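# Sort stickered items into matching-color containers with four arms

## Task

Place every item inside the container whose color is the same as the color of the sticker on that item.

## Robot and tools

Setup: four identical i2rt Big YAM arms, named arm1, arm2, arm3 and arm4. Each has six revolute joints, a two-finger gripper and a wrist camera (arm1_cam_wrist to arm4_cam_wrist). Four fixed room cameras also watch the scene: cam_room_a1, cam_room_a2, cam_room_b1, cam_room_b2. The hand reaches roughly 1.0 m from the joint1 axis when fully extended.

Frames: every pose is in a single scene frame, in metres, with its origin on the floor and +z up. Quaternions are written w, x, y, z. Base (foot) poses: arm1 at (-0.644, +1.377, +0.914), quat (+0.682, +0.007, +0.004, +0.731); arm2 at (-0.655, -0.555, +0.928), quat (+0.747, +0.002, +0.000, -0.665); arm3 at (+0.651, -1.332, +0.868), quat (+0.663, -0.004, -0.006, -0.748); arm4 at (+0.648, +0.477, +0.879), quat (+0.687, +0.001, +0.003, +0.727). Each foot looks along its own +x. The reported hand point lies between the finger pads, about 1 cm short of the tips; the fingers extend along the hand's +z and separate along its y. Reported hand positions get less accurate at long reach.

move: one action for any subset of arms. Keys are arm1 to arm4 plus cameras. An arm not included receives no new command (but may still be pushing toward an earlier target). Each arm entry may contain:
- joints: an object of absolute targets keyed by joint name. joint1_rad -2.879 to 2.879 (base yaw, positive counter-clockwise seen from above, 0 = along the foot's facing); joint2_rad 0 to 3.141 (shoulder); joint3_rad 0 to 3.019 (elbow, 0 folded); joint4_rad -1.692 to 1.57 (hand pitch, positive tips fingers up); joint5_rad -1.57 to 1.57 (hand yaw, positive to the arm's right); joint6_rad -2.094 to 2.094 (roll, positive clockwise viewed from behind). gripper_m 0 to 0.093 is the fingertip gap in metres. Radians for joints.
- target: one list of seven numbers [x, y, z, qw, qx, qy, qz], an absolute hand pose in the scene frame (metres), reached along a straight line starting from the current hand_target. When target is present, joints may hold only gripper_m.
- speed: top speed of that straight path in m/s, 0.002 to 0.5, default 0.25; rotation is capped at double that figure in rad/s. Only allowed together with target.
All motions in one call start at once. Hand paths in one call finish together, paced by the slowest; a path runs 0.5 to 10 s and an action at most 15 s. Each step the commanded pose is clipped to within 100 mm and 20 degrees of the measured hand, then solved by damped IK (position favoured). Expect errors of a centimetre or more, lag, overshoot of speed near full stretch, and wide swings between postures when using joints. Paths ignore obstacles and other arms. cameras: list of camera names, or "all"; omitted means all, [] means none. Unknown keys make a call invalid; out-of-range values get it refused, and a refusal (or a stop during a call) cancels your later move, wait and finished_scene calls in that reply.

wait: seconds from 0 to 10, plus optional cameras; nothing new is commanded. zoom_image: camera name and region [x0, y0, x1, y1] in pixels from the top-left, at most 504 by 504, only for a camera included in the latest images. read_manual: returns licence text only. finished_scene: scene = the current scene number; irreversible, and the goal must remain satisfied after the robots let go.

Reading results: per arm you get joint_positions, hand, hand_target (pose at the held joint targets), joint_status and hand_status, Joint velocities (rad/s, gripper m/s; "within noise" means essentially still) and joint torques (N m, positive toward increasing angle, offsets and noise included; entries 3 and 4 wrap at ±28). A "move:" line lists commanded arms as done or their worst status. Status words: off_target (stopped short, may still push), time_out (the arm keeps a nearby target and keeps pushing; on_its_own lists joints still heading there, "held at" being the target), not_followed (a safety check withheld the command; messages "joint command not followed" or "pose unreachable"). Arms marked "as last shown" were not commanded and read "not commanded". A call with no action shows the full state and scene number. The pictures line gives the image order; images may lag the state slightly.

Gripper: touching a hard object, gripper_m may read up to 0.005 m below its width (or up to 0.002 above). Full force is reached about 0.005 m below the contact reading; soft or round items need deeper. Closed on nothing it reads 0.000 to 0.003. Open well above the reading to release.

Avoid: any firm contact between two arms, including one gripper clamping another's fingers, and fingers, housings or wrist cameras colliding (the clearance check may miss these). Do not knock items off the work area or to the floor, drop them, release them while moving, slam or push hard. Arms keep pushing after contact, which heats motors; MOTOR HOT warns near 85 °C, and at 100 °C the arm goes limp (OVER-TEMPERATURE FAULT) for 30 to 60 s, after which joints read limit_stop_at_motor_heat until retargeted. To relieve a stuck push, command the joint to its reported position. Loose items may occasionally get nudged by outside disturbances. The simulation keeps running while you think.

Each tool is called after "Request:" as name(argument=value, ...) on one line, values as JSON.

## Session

Request:
move(arm1={"joints": {"joint1_rad": 1.5, "joint2_rad": 1.2, "joint3_rad": 1.3, "joint4_rad": -1.0, "joint5_rad": 0, "joint6_rad": 0}}, arm2={"joints": {"joint1_rad": -1.5, "joint2_rad": 1.2, "joint3_rad": 1.3, "joint4_rad": -1.0, "joint5_rad": 0, "joint6_rad": 0}}, arm3={"joints": {"joint1_rad": 1.6, "joint2_rad": 1.2, "joint3_rad": 1.3, "joint4_rad": -1.0, "joint5_rad": 0, "joint6_rad": 0}}, arm4={"joints": {"joint1_rad": -1.5, "joint2_rad": 1.2, "joint3_rad": 1.3, "joint4_rad": -1.0, "joint5_rad": 0, "joint6_rad": 0}})

Scene clock: 1.90 s.
Joint torques (N m): arm1=[-1.9 -7.65 13.83 1.74 0.08 0] | arm2=[0.91 -10.64 12.52 2.3 -0.03 -0.09] | arm3=[1.44 -11.22 10.48 1.58 0.12 -0.11] | arm4=[1.08 -12.04 10.5 1.37 0.04 0.17]
Motor temperatures (°C): arm1=[20 23 27 23 21 21 21] | arm2=[23 24 26 22 22 20 23] | arm3=[24 23 24 23 24 23 23] | arm4=[22 21 24 22 24 21 24]
Heat: arm1: hottest joint3_rad 27 °C; arm2: hottest joint3_rad 26 °C; arm3: hottest joint1_rad 24 °C; arm4: hottest joint3_rad 24 °C.
move: arm1 done; arm2 done; arm3 done; arm4 done
Joint velocities: within noise
arm1.joint_positions: joint1_rad=+1.499 joint2_rad=+1.214 joint3_rad=+1.276 joint4_rad=-1.012 joint5_rad=-0.002 joint6_rad=+0.007 gripper_m=+0.09398
arm1.joint_status: all done
arm1.hand: x=-1.1161 y=+1.3780 z=+1.2543 quat_wxyz=(+0.000, +0.950, -0.004, -0.313) (m; scene frame)
arm1.hand_target: x=-1.1190 y=+1.3778 z=+1.2751 quat_wxyz=(-0.002, +0.942, -0.001, -0.337) (m; scene frame)
arm1.hand_status: not commanded
arm2.joint_positions: joint1_rad=-1.503 joint2_rad=+1.199 joint3_rad=+1.291 joint4_rad=-1.008 joint5_rad=+0.000 joint6_rad=+0.015 gripper_m=+0.09399
arm2.joint_status: all done
arm2.hand: x=-1.1254 y=-0.6435 z=+1.2747 quat_wxyz=(-0.031, -0.944, -0.081, +0.319) (m; scene frame)
arm2.hand_target: x=-1.1283 y=-0.6456 z=+1.2805 quat_wxyz=(-0.029, -0.940, -0.089, +0.327) (m; scene frame)
arm2.hand_status: not commanded
arm3.joint_positions: joint1_rad=+1.596 joint2_rad=+1.210 joint3_rad=+1.293 joint4_rad=-1.008 joint5_rad=-0.002 joint6_rad=+0.006 gripper_m=+0.09398
arm3.joint_status: all done
arm3.hand: x=+1.1287 y=-1.3727 z=+1.2128 quat_wxyz=(-0.318, -0.045, -0.947, +0.020) (m; scene frame)
arm3.hand_target: x=+1.1294 y=-1.3713 z=+1.2221 quat_wxyz=(-0.330, -0.041, -0.943, +0.022) (m; scene frame)
arm3.hand_status: not commanded
arm4.joint_positions: joint1_rad=-1.504 joint2_rad=+1.214 joint3_rad=+1.282 joint4_rad=-1.011 joint5_rad=+0.001 joint6_rad=-0.012 gripper_m=+0.09398
arm4.joint_status: all done
arm4.hand: x=+1.1247 y=+0.5367 z=+1.2128 quat_wxyz=(-0.306, +0.065, -0.950, -0.015) (m; scene frame)
arm4.hand_target: x=+1.1266 y=+0.5390 z=+1.2303 quat_wxyz=(-0.326, +0.061, -0.943, -0.019) (m; scene frame)
arm4.hand_status: not commanded
pictures: arm1_cam_wrist, arm2_cam_wrist, arm3_cam_wrist, arm4_cam_wrist, cam_room_a1, cam_room_a2, cam_room_b1, cam_room_b2
Images, in order (width x height): arm1_cam_wrist 672x504, arm2_cam_wrist 672x504, arm3_cam_wrist 672x504, arm4_cam_wrist 672x504, cam_room_a1 672x504, cam_room_a2 672x504, cam_room_b1 672x504, cam_room_b2 672x504.

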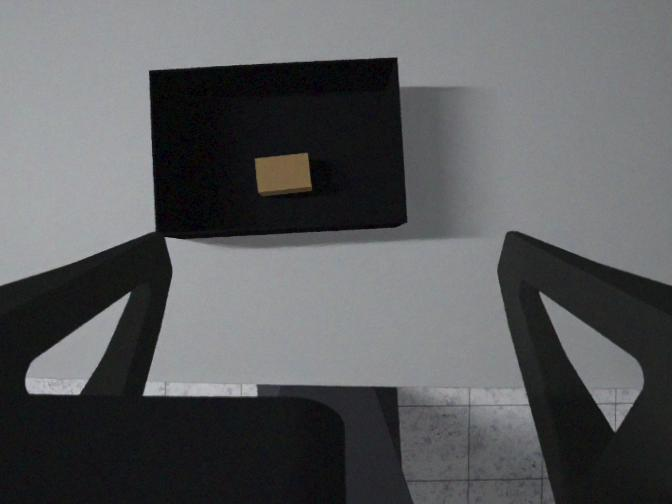

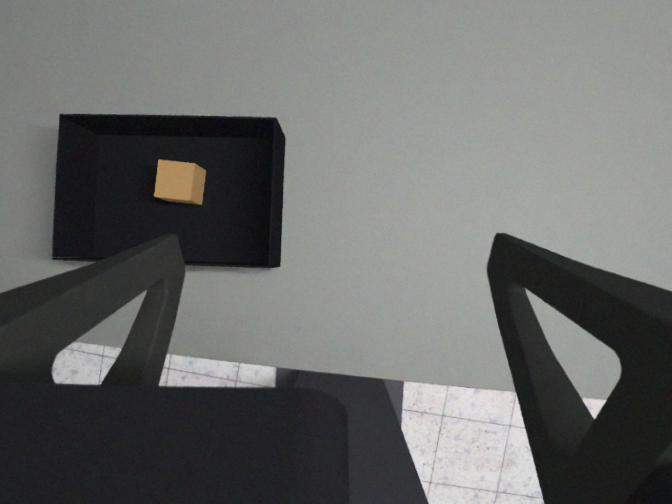

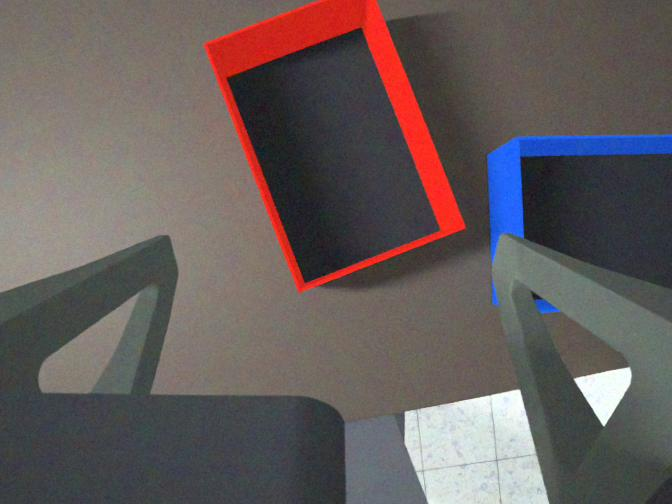

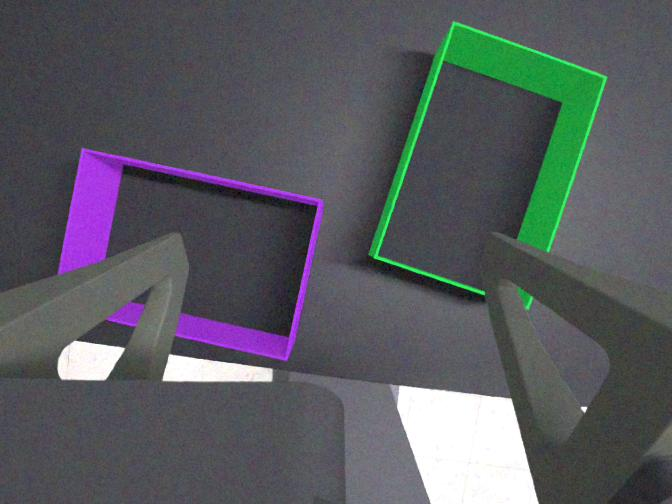

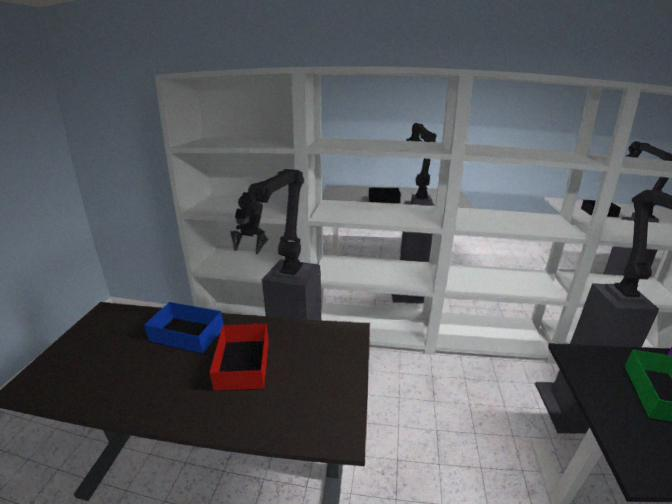

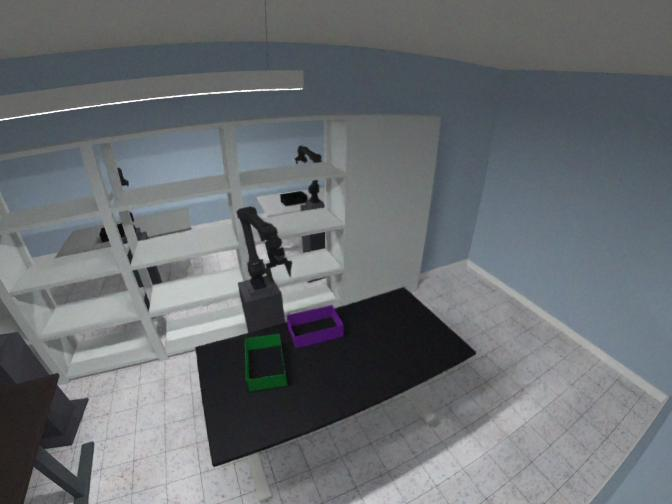

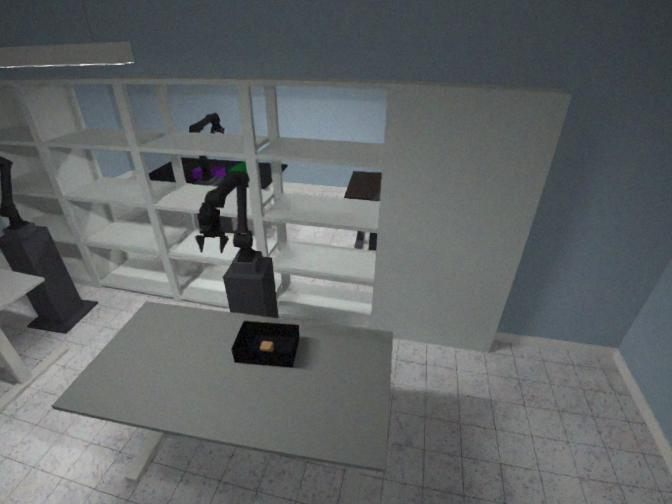

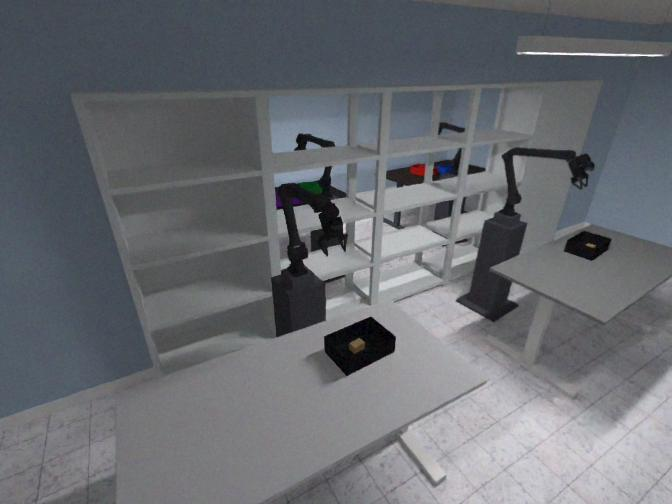

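Request:
move(arm1={"target": [-1.169, 1.31, 0.888, -0.012, -0.9649, -0.0446, 0.2585], "speed": 0.4}, arm2={"target": [-1.147, -0.914, 0.888, -0.0129, -0.9647, -0.048, 0.2585], "speed": 0.4}, arm3={"joints": {"joint1_rad": -1.99, "joint2_rad": 0.6, "joint3_rad": 0.8, "joint4_rad": -1.07}}, arm4={"joints": {"joint1_rad": 0.909, "joint2_rad": 0.6, "joint3_rad": 0.8, "joint4_rad": -1.07}}, cameras=["arm1_cam_wrist", "arm2_cam_wrist", "cam_room_b1", "cam_room_b2"])

Request:
zoom_image(camera="cam_room_b1", region=[225, 310, 310, 375])

Request:
zoom_image(camera="cam_room_b2", region=[315, 310, 405, 380])

Scene clock: 31.87 s.
Joint torques (N m): arm1=[-0.5 -11.93 8.25 1.81 0.07 0.11] | arm2=[0.38 -19.08 11.45 2.1 0.44 0.22] | arm3=[0.62 -1.2 9.25 1.07 -0.09 -0.1] | arm4=[1.44 -1.08 9.22 0.77 0.2 0.16]
Motor temperatures (°C): arm1=[20 24 31 23 21 21 21] | arm2=[23 24 31 22 22 20 23] | arm3=[24 24 26 23 24 23 23] | arm4=[22 22 27 22 24 21 24]
Heat: arm1: hottest joint3_rad 31 °C; arm2: hottest joint3_rad 31 °C; arm3: hottest joint3_rad 26 °C; arm4: hottest joint3_rad 27 °C.
move: arm1 off_target; arm2 off_target; arm3 done; arm4 done
Joint velocities: within noise
arm1.joint_positions: joint1_rad=+1.628 joint2_rad=+1.817 joint3_rad=+0.880 joint4_rad=-0.166 joint5_rad=+0.015 joint6_rad=+0.031 gripper_m=+0.09398
arm1.joint_status: not commanded
arm1.hand: x=-1.1576 y=+1.3154 z=+0.8758 quat_wxyz=(+0.009, +0.970, +0.045, -0.239) (m; scene frame)
arm1.hand_target: x=-1.1687 y=+1.3101 z=+0.8882 quat_wxyz=(+0.012, +0.965, +0.044, -0.258) (m; scene frame)
arm1.hand_status: off_target (0.018 m and 2.3 deg from the pose sent, 0.376 m and 8.7 deg at the start)
arm2.joint_positions: joint1_rad=-0.971 joint2_rad=+1.977 joint3_rad=+1.146 joint4_rad=-0.347 joint5_rad=+0.287 joint6_rad=+0.532 gripper_m=+0.09399
arm2.joint_status: not commanded
arm2.hand: x=-1.1265 y=-0.9008 z=+0.8746 quat_wxyz=(+0.002, -0.969, -0.062, +0.237) (m; scene frame)
arm2.hand_target: x=-1.1462 y=-0.9132 z=+0.8888 quat_wxyz=(-0.013, -0.965, -0.048, +0.258) (m; scene frame)
arm2.hand_status: off_target (0.028 m and 3.4 deg from the pose sent, 0.472 m and 8.5 deg at the start)
arm3.joint_positions: joint1_rad=-1.980 joint2_rad=+0.602 joint3_rad=+0.807 joint4_rad=-1.065 joint5_rad=+0.003 joint6_rad=+0.005 gripper_m=+0.09402
arm3.joint_status: all done
arm3.hand: x=+0.4074 y=-1.1840 z=+1.1574 quat_wxyz=(+0.085, -0.905, +0.251, +0.333) (m; scene frame)
arm3.hand_target: x=+0.4103 y=-1.1830 z=+1.1534 quat_wxyz=(+0.086, -0.906, +0.253, +0.328) (m; scene frame)
arm3.hand_status: not commanded
arm4.joint_positions: joint1_rad=+0.907 joint2_rad=+0.603 joint3_rad=+0.800 joint4_rad=-1.061 joint5_rad=-0.003 joint6_rad=-0.011 gripper_m=+0.09401
arm4.joint_status: all done
arm4.hand: x=+0.4171 y=+0.6397 z=+1.1686 quat_wxyz=(-0.102, +0.896, -0.276, -0.332) (m; scene frame)
arm4.hand_target: x=+0.4188 y=+0.6383 z=+1.1679 quat_wxyz=(-0.100, +0.896, -0.281, -0.329) (m; scene frame)
arm4.hand_status: not commanded
pictures: arm1_cam_wrist, arm2_cam_wrist, cam_room_b1, cam_room_b2
Images, in order (width x height): arm1_cam_wrist 672x504, arm2_cam_wrist 672x504, cam_room_b1 672x504, cam_room_b2 672x504.

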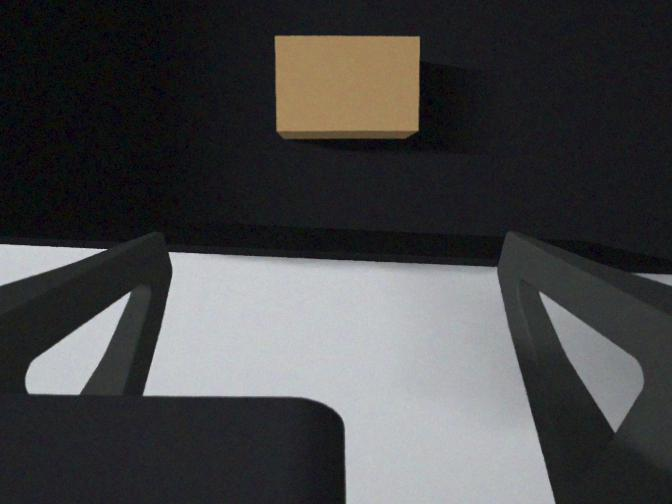

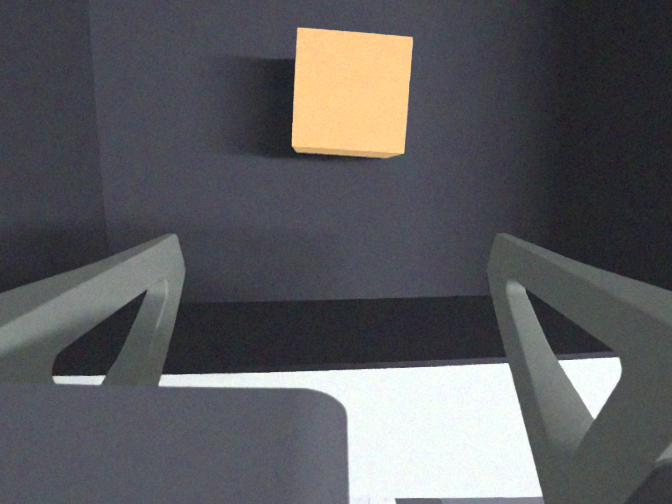

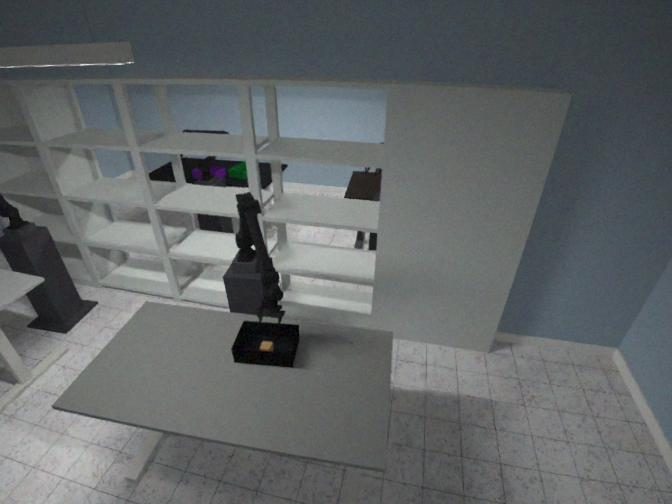

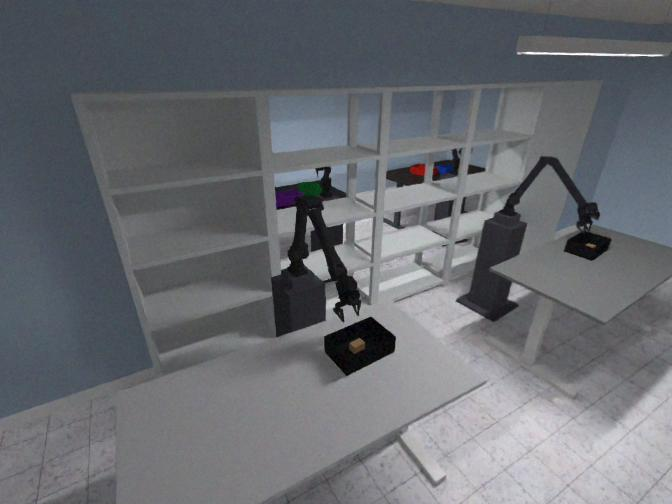

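Scaled by 5.929.

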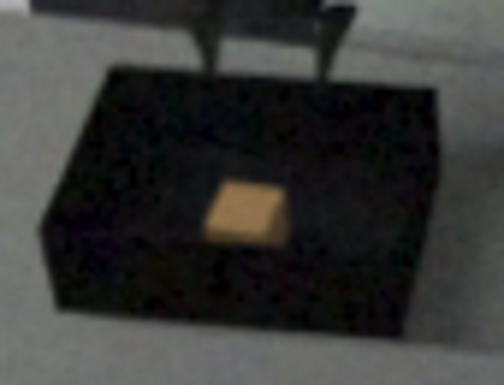

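Scaled by 5.600.

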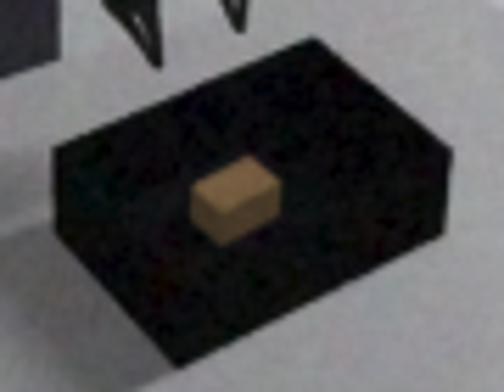

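Request:
move(arm1={"target": [-1.242, 1.311, 0.762, -0.012, -0.9649, -0.0446, 0.2585], "speed": 0.2}, arm2={"target": [-1.2165, -0.914, 0.764, -0.0068, -0.9656, -0.0253, 0.2587], "speed": 0.2}, cameras=["arm1_cam_wrist", "arm2_cam_wrist"])

Scene clock: 44.77 s.
Joint torques (N m): arm1=[-2.2 -13.86 8.53 1.74 0.07 -0.05] | arm2=[0.44 -20.42 10.51 2.17 0.1 -0.01] | arm3=[0.67 -1.03 9.22 1.09 -0.08 -0.11] | arm4=[0.97 -1.2 9.24 0.73 0.19 0.11]
Motor temperatures (°C): arm1=[20 24 31 23 21 21 21] | arm2=[23 25 32 22 22 20 23] | arm3=[24 23 26 23 24 23 23] | arm4=[22 22 28 22 24 21 24]
Heat: arm1: hottest joint3_rad 31 °C; arm2: hottest joint3_rad 32 °C; arm3: hottest joint3_rad 26 °C; arm4: hottest joint3_rad 28 °C.
move: arm1 off_target; arm2 off_target
Joint velocities: within noise
arm1.joint_positions: joint1_rad=+1.627 joint2_rad=+2.207 joint3_rad=+1.092 joint4_rad=+0.016 joint5_rad=+0.008 joint6_rad=+0.029 gripper_m=+0.09398
arm1.joint_status: not commanded
arm1.hand: x=-1.2233 y=+1.3069 z=+0.7557 quat_wxyz=(+0.013, +0.969, +0.046, -0.241) (m; scene frame)
arm1.hand_target: x=-1.2414 y=+1.3111 z=+0.7625 quat_wxyz=(+0.012, +0.965, +0.045, -0.259) (m; scene frame)
arm1.hand_status: off_target (0.020 m and 2.1 deg from the pose sent, 0.142 m and 2.3 deg at the start)
arm2.joint_positions: joint1_rad=-1.043 joint2_rad=+2.302 joint3_rad=+1.358 joint4_rad=-0.208 joint5_rad=+0.284 joint6_rad=+0.533 gripper_m=+0.09399
arm2.joint_status: not commanded
arm2.hand: x=-1.2005 y=-0.9047 z=+0.7653 quat_wxyz=(+0.002, -0.969, -0.026, +0.247) (m; scene frame)
arm2.hand_target: x=-1.2158 y=-0.9135 z=+0.7646 quat_wxyz=(-0.007, -0.966, -0.025, +0.259) (m; scene frame)
arm2.hand_status: off_target (0.019 m and 1.7 deg from the pose sent, 0.143 m and 5.0 deg at the start)
arm3.joint_positions: joint1_rad=-1.980 joint2_rad=+0.602 joint3_rad=+0.807 joint4_rad=-1.065 joint5_rad=+0.002 joint6_rad=+0.005 gripper_m=+0.09402
arm3.joint_status: not commanded
arm3.hand: x=+0.4074 y=-1.1841 z=+1.1574 quat_wxyz=(+0.085, -0.905, +0.251, +0.333) (m; scene frame)
arm3.hand_target: x=+0.4103 y=-1.1831 z=+1.1534 quat_wxyz=(+0.085, -0.906, +0.253, +0.328) (m; scene frame)
arm3.hand_status: not commanded
arm4: as last shown
pictures: arm1_cam_wrist, arm2_cam_wrist
Images, in order (width x height): arm1_cam_wrist 672x504, arm2_cam_wrist 672x504.

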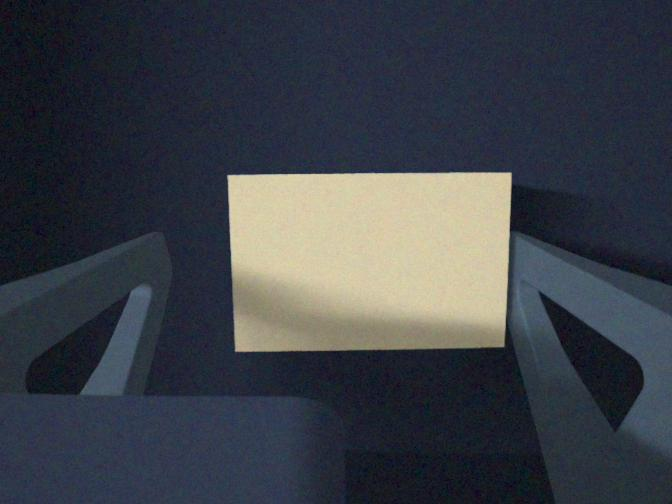

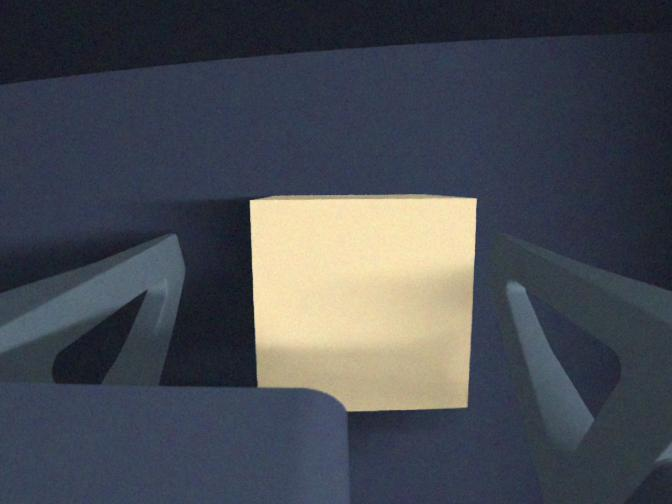

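Request:
move(arm1={"joints": {"gripper_m": 0.058}}, arm2={"joints": {"gripper_m": 0.043}}, cameras=["arm1_cam_wrist", "arm2_cam_wrist"])

Request:
move(arm1={"target": [-1.15, 1.315, 1.0, -0.012, -0.9649, -0.0446, 0.2585], "speed": 0.35}, arm2={"target": [-1.13, -0.88, 1.0, -0.0068, -0.9656, -0.0253, 0.2587], "speed": 0.35}, cameras=["arm1_cam_wrist", "arm2_cam_wrist", "cam_room_b1", "cam_room_b2"])

Request:
move(arm1={"joints": {"joint4_rad": 0.7}}, arm2={"joints": {"joint4_rad": 0.6}}, cameras=["cam_room_b1", "cam_room_b2"])

Request:
zoom_image(camera="cam_room_b1", region=[210, 240, 330, 360])

Request:
zoom_image(camera="cam_room_b2", region=[290, 210, 410, 330])

Scene clock: 65.37 s.
Joint torques (N m): arm1=[-2.73 -14.45 8.49 1.87 0.02 -0.09] | arm2=[0.5 -20.25 10.47 2.19 0.18 -0.01] | arm3=[0.67 -1.2 9.25 1.1 -0.1 -0.11] | arm4=[1.14 -0.85 9.25 0.72 0.15 0.13]
Motor temperatures (°C): arm1=[20 24 31 23 21 21 21] | arm2=[23 25 32 22 22 20 23] | arm3=[24 23 27 23 24 23 23] | arm4=[22 22 29 22 24 21 24]
Heat: arm1: hottest joint3_rad 31 °C; arm2: hottest joint3_rad 32 °C; arm3: hottest joint3_rad 27 °C; arm4: hottest joint3_rad 29 °C.
move: arm1 off_target; arm2 off_target
Joint velocities: within noise
arm1.joint_positions: joint1_rad=+1.627 joint2_rad=+2.207 joint3_rad=+1.092 joint4_rad=+0.016 joint5_rad=+0.008 joint6_rad=+0.028 gripper_m=+0.06848
arm1.joint_status: gripper_m off_target (ended at +0.06851, target +0.05800)
arm1.hand: x=-1.2233 y=+1.3072 z=+0.7557 quat_wxyz=(+0.012, +0.969, +0.046, -0.241) (m; scene frame)
arm1.hand_target: x=-1.2414 y=+1.3110 z=+0.7625 quat_wxyz=(+0.012, +0.965, +0.045, -0.259) (m; scene frame)
arm1.hand_status: not commanded
arm2.joint_positions: joint1_rad=-1.043 joint2_rad=+2.302 joint3_rad=+1.358 joint4_rad=-0.208 joint5_rad=+0.282 joint6_rad=+0.533 gripper_m=+0.05329
arm2.joint_status: gripper_m off_target (ended at +0.05331, target +0.04300)
arm2.hand: x=-1.2006 y=-0.9051 z=+0.7654 quat_wxyz=(+0.001, -0.969, -0.026, +0.247) (m; scene frame)
arm2.hand_target: x=-1.2157 y=-0.9135 z=+0.7645 quat_wxyz=(-0.007, -0.966, -0.025, +0.259) (m; scene frame)
arm2.hand_status: not commanded
arm3, arm4: as last shown
pictures: arm1_cam_wrist, arm2_cam_wrist
Images, in order (width x height): arm1_cam_wrist 672x504, arm2_cam_wrist 672x504.

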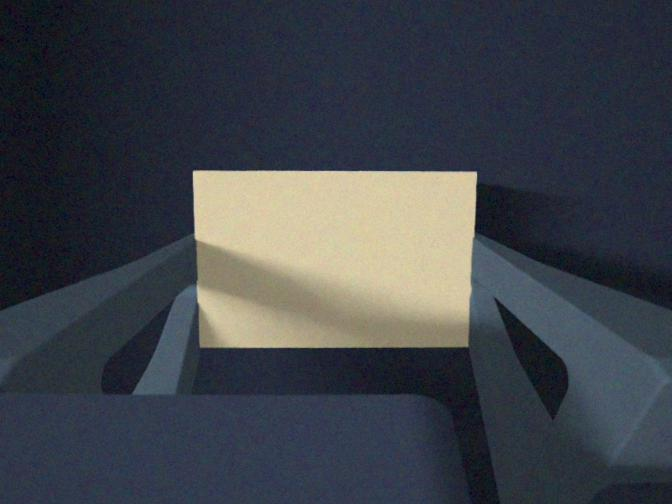

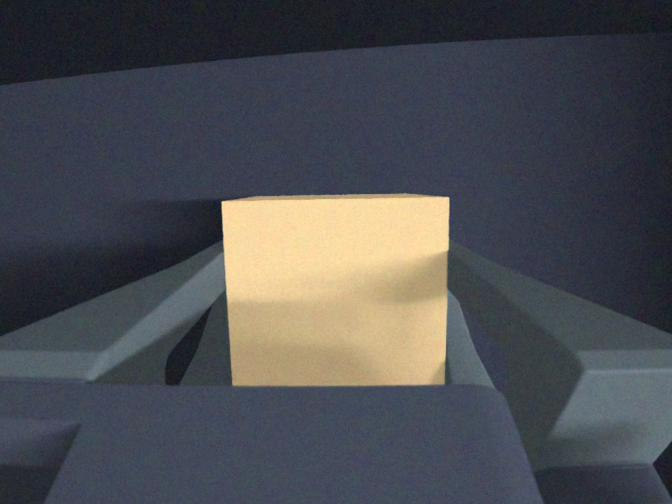

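Scene clock: 66.90 s.
Joint torques (N m): arm1=[-0.97 -8.94 10.04 0.87 0.13 0.05] | arm2=[1.32 -16.38 9.22 1.17 0.43 0.2] | arm3=[0.5 -1.08 9.21 1.06 -0.09 -0.11] | arm4=[0.56 -1.55 9.35 0.68 0.19 0.15]
Motor temperatures (°C): arm1=[20 24 31 23 21 21 21] | arm2=[23 25 32 22 22 20 23] | arm3=[24 23 27 23 24 23 23] | arm4=[22 22 29 22 24 21 24]
Heat: arm1: hottest joint3_rad 31 °C; arm2: hottest joint3_rad 32 °C; arm3: hottest joint3_rad 27 °C; arm4: hottest joint3_rad 29 °C.
move: arm1 done; arm2 off_target
Joint velocities: within noise
arm1.joint_positions: joint1_rad=+1.627 joint2_rad=+1.534 joint3_rad=+0.930 joint4_rad=-0.447 joint5_rad=+0.011 joint6_rad=+0.029 gripper_m=+0.06849
arm1.joint_status: not commanded
arm1.hand: x=-1.1507 y=+1.3157 z=+1.0027 quat_wxyz=(+0.013, +0.963, +0.045, -0.264) (m; scene frame)
arm1.hand_target: x=-1.1500 y=+1.3149 z=+1.0000 quat_wxyz=(+0.012, +0.965, +0.045, -0.259) (m; scene frame)
arm1.hand_status: done (0.003 m and 0.6 deg from the pose sent, 0.255 m and 2.1 deg at the start)
arm2.joint_positions: joint1_rad=-1.004 joint2_rad=+1.716 joint3_rad=+1.175 joint4_rad=-0.558 joint5_rad=+0.297 joint6_rad=+0.555 gripper_m=+0.05329
arm2.joint_status: not commanded
arm2.hand: x=-1.1366 y=-0.8823 z=+1.0124 quat_wxyz=(-0.015, -0.962, -0.028, +0.271) (m; scene frame)
arm2.hand_target: x=-1.1300 y=-0.8800 z=+1.0003 quat_wxyz=(-0.007, -0.966, -0.025, +0.259) (m; scene frame)
arm2.hand_status: off_target (0.014 m and 1.8 deg from the pose sent, 0.246 m and 1.7 deg at the start)
arm3, arm4: as last shown
pictures: arm1_cam_wrist, arm2_cam_wrist, cam_room_b1, cam_room_b2
Images, in order (width x height): arm1_cam_wrist 672x504, arm2_cam_wrist 672x504, cam_room_b1 672x504, cam_room_b2 672x504.

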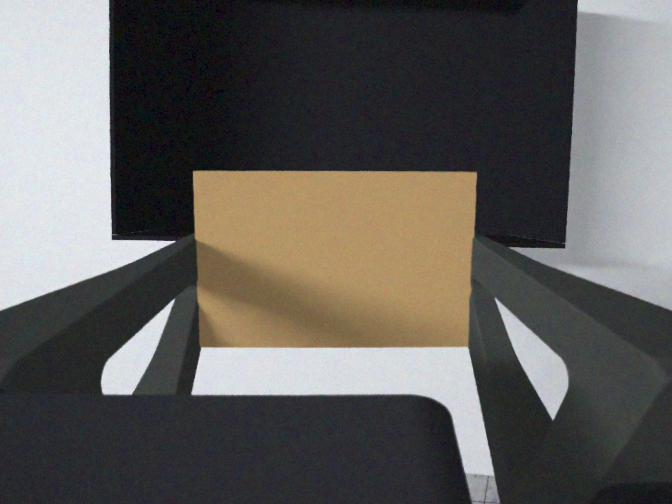

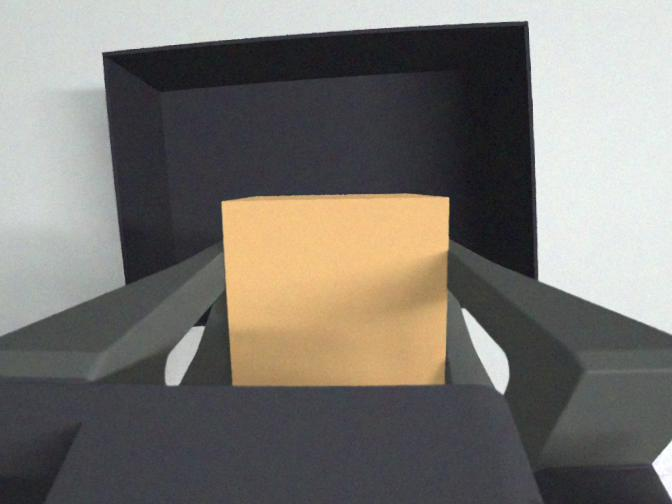

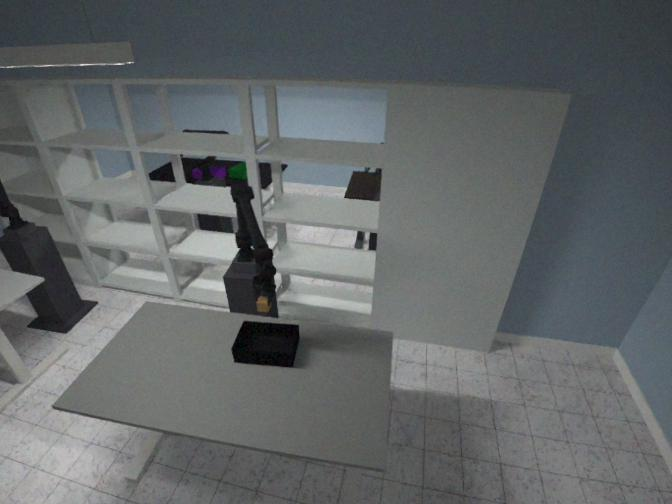

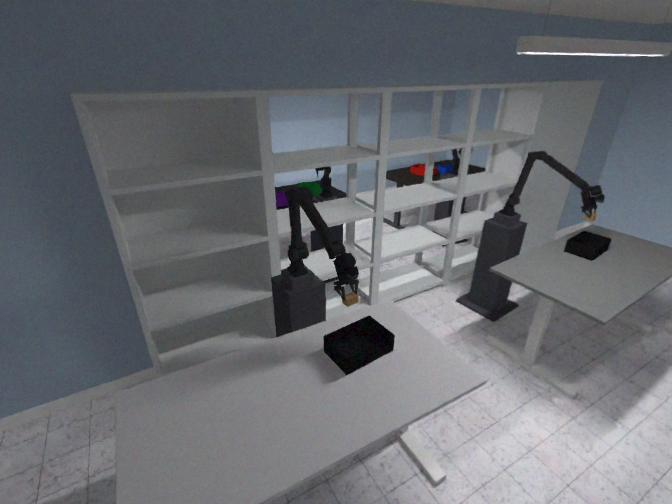

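Scene clock: 68.47 s.
Joint torques (N m): arm1=[-1.55 -9.76 10.97 2.56 0.11 0.04] | arm2=[1.2 -17.32 10.17 3.62 0.14 0.16] | arm3=[0.5 -1.03 9.25 1.09 -0.08 -0.1] | arm4=[1.38 -1.08 9.24 0.72 0.2 0.13]
Motor temperatures (°C): arm1=[20 24 31 23 21 21 21] | arm2=[23 25 32 22 22 20 23] | arm3=[24 23 27 23 24 23 23] | arm4=[22 22 29 22 24 21 24]
Heat: arm1: hottest joint3_rad 31 °C; arm2: hottest joint3_rad 32 °C; arm3: hottest joint3_rad 27 °C; arm4: hottest joint3_rad 29 °C.
move: arm1 done; arm2 done
Joint velocities: within noise
arm1.joint_positions: joint1_rad=+1.627 joint2_rad=+1.534 joint3_rad=+0.926 joint4_rad=+0.677 joint5_rad=+0.011 joint6_rad=+0.029 gripper_m=+0.06850
arm1.joint_status: all done
arm1.hand: x=-1.2689 y=+1.2998 z=+1.2338 quat_wxyz=(+0.051, +0.676, +0.030, -0.734) (m; scene frame)
arm1.hand_target: x=-1.2706 y=+1.2984 z=+1.2392 quat_wxyz=(+0.053, +0.667, +0.029, -0.742) (m; scene frame)
arm1.hand_status: not commanded
arm2.joint_positions: joint1_rad=-1.004 joint2_rad=+1.716 joint3_rad=+1.173 joint4_rad=+0.574 joint5_rad=+0.297 joint6_rad=+0.555 gripper_m=+0.05327
arm2.joint_status: all done
arm2.hand: x=-1.2375 y=-0.9649 z=+1.2305 quat_wxyz=(-0.327, -0.695, +0.061, +0.637) (m; scene frame)
arm2.hand_target: x=-1.2362 y=-0.9679 z=+1.2239 quat_wxyz=(-0.334, -0.693, +0.066, +0.636) (m; scene frame)
arm2.hand_status: not commanded
arm3, arm4: as last shown
pictures: cam_room_b1, cam_room_b2
Images, in order (width x height): cam_room_b1 672x504, cam_room_b2 672x504.

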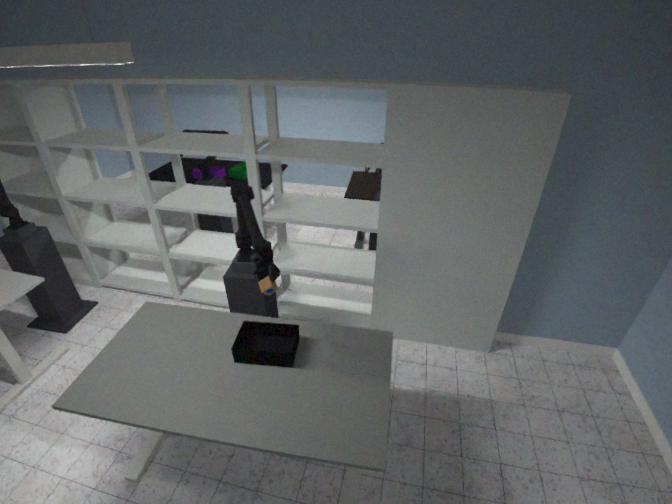

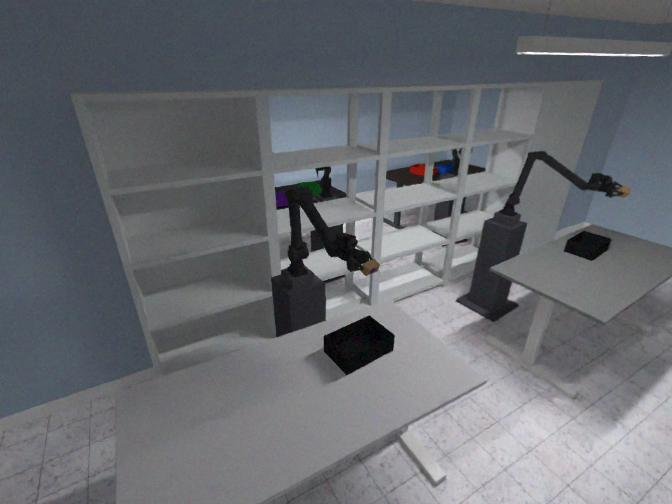

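Scaled by 4.200.

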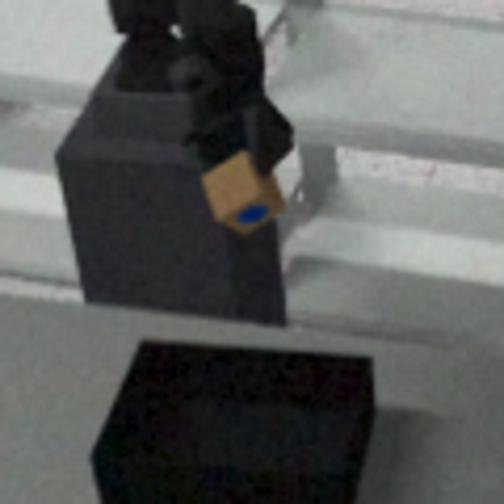

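Scaled by 4.200.

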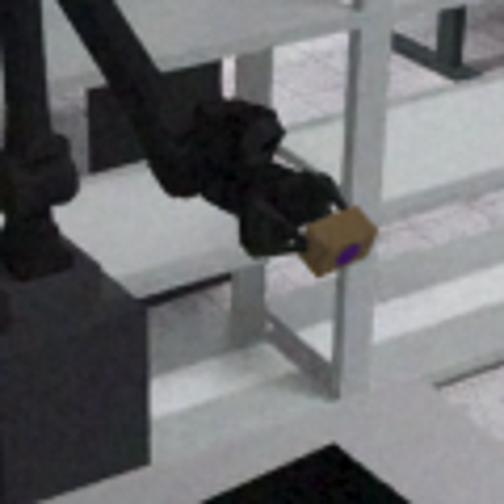

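Request:
move(arm1={"joints": {"joint1_rad": -2.25, "joint2_rad": 0.6, "joint3_rad": 0.8, "joint4_rad": -1.07, "joint5_rad": 0, "joint6_rad": 0}}, arm2={"joints": {"joint1_rad": 0.935, "joint2_rad": 0.6, "joint3_rad": 0.8, "joint4_rad": -1.07, "joint5_rad": 0, "joint6_rad": 0}}, cameras=[])

Request:
move(arm1={"joints": {"joint2_rad": 1.25, "joint3_rad": 1.09, "joint4_rad": -0.92}}, arm2={"joints": {"joint2_rad": 1.25, "joint3_rad": 1.09, "joint4_rad": -0.92}}, cameras=[])

Request:
move(arm1={"target": [0.015, 0.910, 1.105, 0.2468, 0.2904, 0.9212, -0.0778], "speed": 0.3}, arm2={"target": [0.0104, -0.936, 1.10, 0.25, 0.25, 0.933, -0.067], "speed": 0.3}, cameras=["arm1_cam_wrist", "arm2_cam_wrist"])

Request:
move(arm1={"target": [0.015, 0.910, 1.022, 0.2468, 0.2904, 0.9212, -0.0778], "speed": 0.1}, arm2={"target": [0.0104, -0.936, 1.012, 0.25, 0.25, 0.933, -0.067], "speed": 0.1}, cameras=[])

Scene clock: 90.47 s.
Joint torques (N m): arm1=[-2.26 0.21 13.41 1.14 -0.05 -0.03] | arm2=[1.08 -2.2 10.82 1.58 0.15 -0.07] | arm3=[0.56 -1.14 9.22 1.1 -0.07 -0.1] | arm4=[0.85 -1.32 9.24 0.79 0.18 0.15]
Motor temperatures (°C): arm1=[20 24 31 23 21 21 22] | arm2=[23 25 32 22 22 20 24] | arm3=[24 23 27 23 24 23 23] | arm4=[22 22 30 22 24 21 24]
Heat: arm1: hottest joint3_rad 31 °C; arm2: hottest joint3_rad 32 °C; arm3: hottest joint3_rad 27 °C; arm4: hottest joint3_rad 30 °C.
move: arm1 done; arm2 done
Joint velocities: within noise
arm1.joint_positions: joint1_rad=-2.244 joint2_rad=+0.612 joint3_rad=+0.780 joint4_rad=-1.062 joint5_rad=+0.002 joint6_rad=+0.007 gripper_m=+0.06856
arm1.joint_status: all done
arm1.hand: x=-0.4084 y=+1.2159 z=+1.1860 quat_wxyz=(-0.310, -0.284, -0.902, +0.100) (m; scene frame)
arm1.hand_target: x=-0.4097 y=+1.2153 z=+1.1984 quat_wxyz=(-0.320, -0.282, -0.898, +0.104) (m; scene frame)
arm1.hand_status: not commanded
arm2.joint_positions: joint1_rad=+0.931 joint2_rad=+0.604 joint3_rad=+0.810 joint4_rad=-1.058 joint5_rad=-0.003 joint6_rad=+0.014 gripper_m=+0.05320
arm2.joint_status: all done
arm2.hand: x=-0.4090 y=-0.6983 z=+1.2227 quat_wxyz=(-0.341, -0.248, -0.903, +0.085) (m; scene frame)
arm2.hand_target: x=-0.4122 y=-0.6958 z=+1.2165 quat_wxyz=(-0.332, -0.242, -0.908, +0.087) (m; scene frame)
arm2.hand_status: not commanded
arm3, arm4: as last shown
pictures: none
No camera images: "cameras" was empty.

Scene clock: 91.83 s.
Joint torques (N m): arm1=[-2.32 -8.18 13.6 1.54 -0.01 -0.03] | arm2=[1.08 -11.52 13.7 1.88 0.14 -0.06] | arm3=[0.62 -1.2 9.24 1.09 -0.08 -0.1] | arm4=[0.85 -1.55 9.26 0.66 0.18 0.16]
Motor temperatures (°C): arm1=[20 24 31 23 21 21 22] | arm2=[23 25 32 22 22 20 24] | arm3=[24 23 28 23 24 23 23] | arm4=[22 22 30 22 24 21 24]
Heat: arm1: hottest joint3_rad 31 °C; arm2: hottest joint3_rad 32 °C; arm3: hottest joint3_rad 28 °C; arm4: hottest joint3_rad 30 °C.
move: arm1 done; arm2 done
Joint velocities: within noise
arm1.joint_positions: joint1_rad=-2.244 joint2_rad=+1.267 joint3_rad=+1.061 joint4_rad=-0.926 joint5_rad=+0.002 joint6_rad=+0.007 gripper_m=+0.06856
arm1.joint_status: all done
arm1.hand: x=-0.2694 y=+1.1194 z=+1.1188 quat_wxyz=(-0.200, -0.294, -0.932, +0.066) (m; scene frame)
arm1.hand_target: x=-0.2636 y=+1.1127 z=+1.1409 quat_wxyz=(-0.224, -0.291, -0.927, +0.074) (m; scene frame)
arm1.hand_status: not commanded
arm2.joint_positions: joint1_rad=+0.931 joint2_rad=+1.256 joint3_rad=+1.061 joint4_rad=-0.926 joint5_rad=-0.003 joint6_rad=+0.014 gripper_m=+0.05320
arm2.joint_status: all done
arm2.hand: x=-0.2650 y=-0.7810 z=+1.1441 quat_wxyz=(-0.216, -0.259, -0.940, +0.053) (m; scene frame)
arm2.hand_target: x=-0.2566 y=-0.7845 z=+1.1617 quat_wxyz=(-0.235, -0.249, -0.937, +0.061) (m; scene frame)
arm2.hand_status: not commanded
arm3, arm4: as last shown
pictures: none
No camera images: "cameras" was empty.

Scene clock: 93.97 s.
Joint torques (N m): arm1=[-3.25 -20.54 17.69 0.8 -0.03 -0.02] | arm2=[1.32 -22.3 16.98 1.18 0.15 -0.02] | arm3=[0.62 -1.2 9.24 1.09 -0.08 -0.1] | arm4=[0.79 -1.03 9.33 0.85 0.19 0.18]
Motor temperatures (°C): arm1=[20 24 32 23 21 21 22] | arm2=[23 25 32 22 22 20 24] | arm3=[24 23 28 23 24 23 23] | arm4=[22 22 30 22 24 21 24]
Heat: arm1: hottest joint3_rad 32 °C; arm2: hottest joint3_rad 32 °C; arm3: hottest joint3_rad 28 °C; arm4: hottest joint3_rad 30 °C.
move: arm1 off_target; arm2 off_target
Joint velocities: within noise
arm1.joint_positions: joint1_rad=-2.248 joint2_rad=+2.180 joint3_rad=+2.143 joint4_rad=-1.054 joint5_rad=-0.008 joint6_rad=+0.003 gripper_m=+0.06856
arm1.joint_status: not commanded
arm1.hand: x=+0.0069 y=+0.9261 z=+1.0725 quat_wxyz=(-0.220, -0.291, -0.928, +0.068) (m; scene frame)
arm1.hand_target: x=+0.0131 y=+0.9112 z=+1.1051 quat_wxyz=(-0.247, -0.290, -0.921, +0.078) (m; scene frame)
arm1.hand_status: off_target (0.037 m and 3.3 deg from the pose sent, 0.353 m and 5.7 deg at the start)
arm2.joint_positions: joint1_rad=+0.931 joint2_rad=+2.050 joint3_rad=+1.883 joint4_rad=-0.913 joint5_rad=+0.003 joint6_rad=+0.014 gripper_m=+0.05320
arm2.joint_status: not commanded
arm2.hand: x=-0.0068 y=-0.9308 z=+1.0831 quat_wxyz=(-0.235, -0.258, -0.935, +0.061) (m; scene frame)
arm2.hand_target: x=+0.0092 y=-0.9352 z=+1.1003 quat_wxyz=(-0.251, -0.250, -0.933, +0.067) (m; scene frame)
arm2.hand_status: off_target (0.025 m and 2.1 deg from the pose sent, 0.319 m and 4.4 deg at the start)
arm3, arm4: as last shown
pictures: arm1_cam_wrist, arm2_cam_wrist
Images, in order (width x height): arm1_cam_wrist 672x504, arm2_cam_wrist 672x504.

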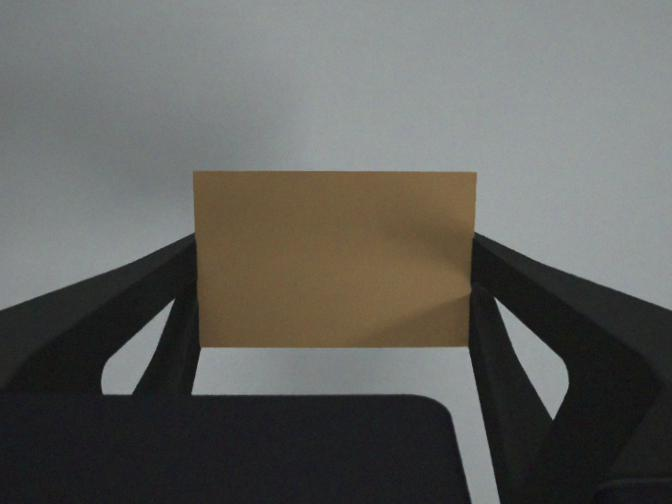

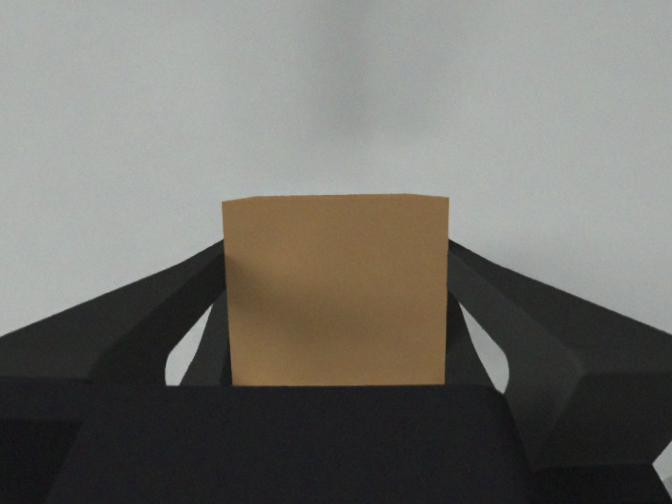

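Scene clock: 95.37 s.
Joint torques (N m): arm1=[-3.08 -19.72 11.79 1.57 -0.05 0] | arm2=[1.32 -21.66 10.69 2.5 0.06 -0.02] | arm3=[0.56 -1.26 9.22 1.07 -0.08 -0.11] | arm4=[0.62 -1.38 9.2 0.69 0.17 0.15]
Motor temperatures (°C): arm1=[20 24 32 23 21 21 22] | arm2=[23 25 32 22 22 20 24] | arm3=[24 23 28 23 24 23 23] | arm4=[22 22 30 22 24 21 24]
Heat: arm1: hottest joint3_rad 32 °C; arm2: hottest joint3_rad 32 °C; arm3: hottest joint3_rad 28 °C; arm4: hottest joint3_rad 30 °C.
move: arm1 off_target; arm2 off_target
Joint velocities: within noise
arm1.joint_positions: joint1_rad=-2.248 joint2_rad=+2.200 joint3_rad=+2.044 joint4_rad=-0.885 joint5_rad=-0.008 joint6_rad=+0.003 gripper_m=+0.06856
arm1.joint_status: not commanded
arm1.hand: x=+0.0159 y=+0.9195 z=+1.0277 quat_wxyz=(-0.244, -0.289, -0.923, +0.075) (m; scene frame)
arm1.hand_target: x=+0.0147 y=+0.9101 z=+1.0221 quat_wxyz=(-0.247, -0.291, -0.921, +0.078) (m; scene frame)
arm1.hand_status: off_target (0.011 m and 0.5 deg from the pose sent, 0.054 m and 3.3 deg at the start)
arm2.joint_positions: joint1_rad=+0.931 joint2_rad=+2.095 joint3_rad=+1.819 joint4_rad=-0.748 joint5_rad=+0.005 joint6_rad=+0.013 gripper_m=+0.05320
arm2.joint_status: not commanded
arm2.hand: x=+0.0073 y=-0.9388 z=+1.0378 quat_wxyz=(-0.261, -0.256, -0.928, +0.068) (m; scene frame)
arm2.hand_target: x=+0.0096 y=-0.9355 z=+1.0124 quat_wxyz=(-0.250, -0.250, -0.933, +0.067) (m; scene frame)
arm2.hand_status: off_target (0.026 m and 1.5 deg from the pose sent, 0.073 m and 2.1 deg at the start)
arm3: as last shown
arm4.joint_positions: joint1_rad=+0.907 joint2_rad=+0.603 joint3_rad=+0.800 joint4_rad=-1.061 joint5_rad=-0.003 joint6_rad=-0.011 gripper_m=+0.09401
arm4.joint_status: not commanded
arm4.hand: x=+0.4171 y=+0.6397 z=+1.1686 quat_wxyz=(-0.102, +0.896, -0.276, -0.332) (m; scene frame)
arm4.hand_target: x=+0.4188 y=+0.6383 z=+1.1679 quat_wxyz=(-0.100, +0.896, -0.281, -0.329) (m; scene frame)
arm4.hand_status: not commanded
pictures: none
No camera images: "cameras" was empty.


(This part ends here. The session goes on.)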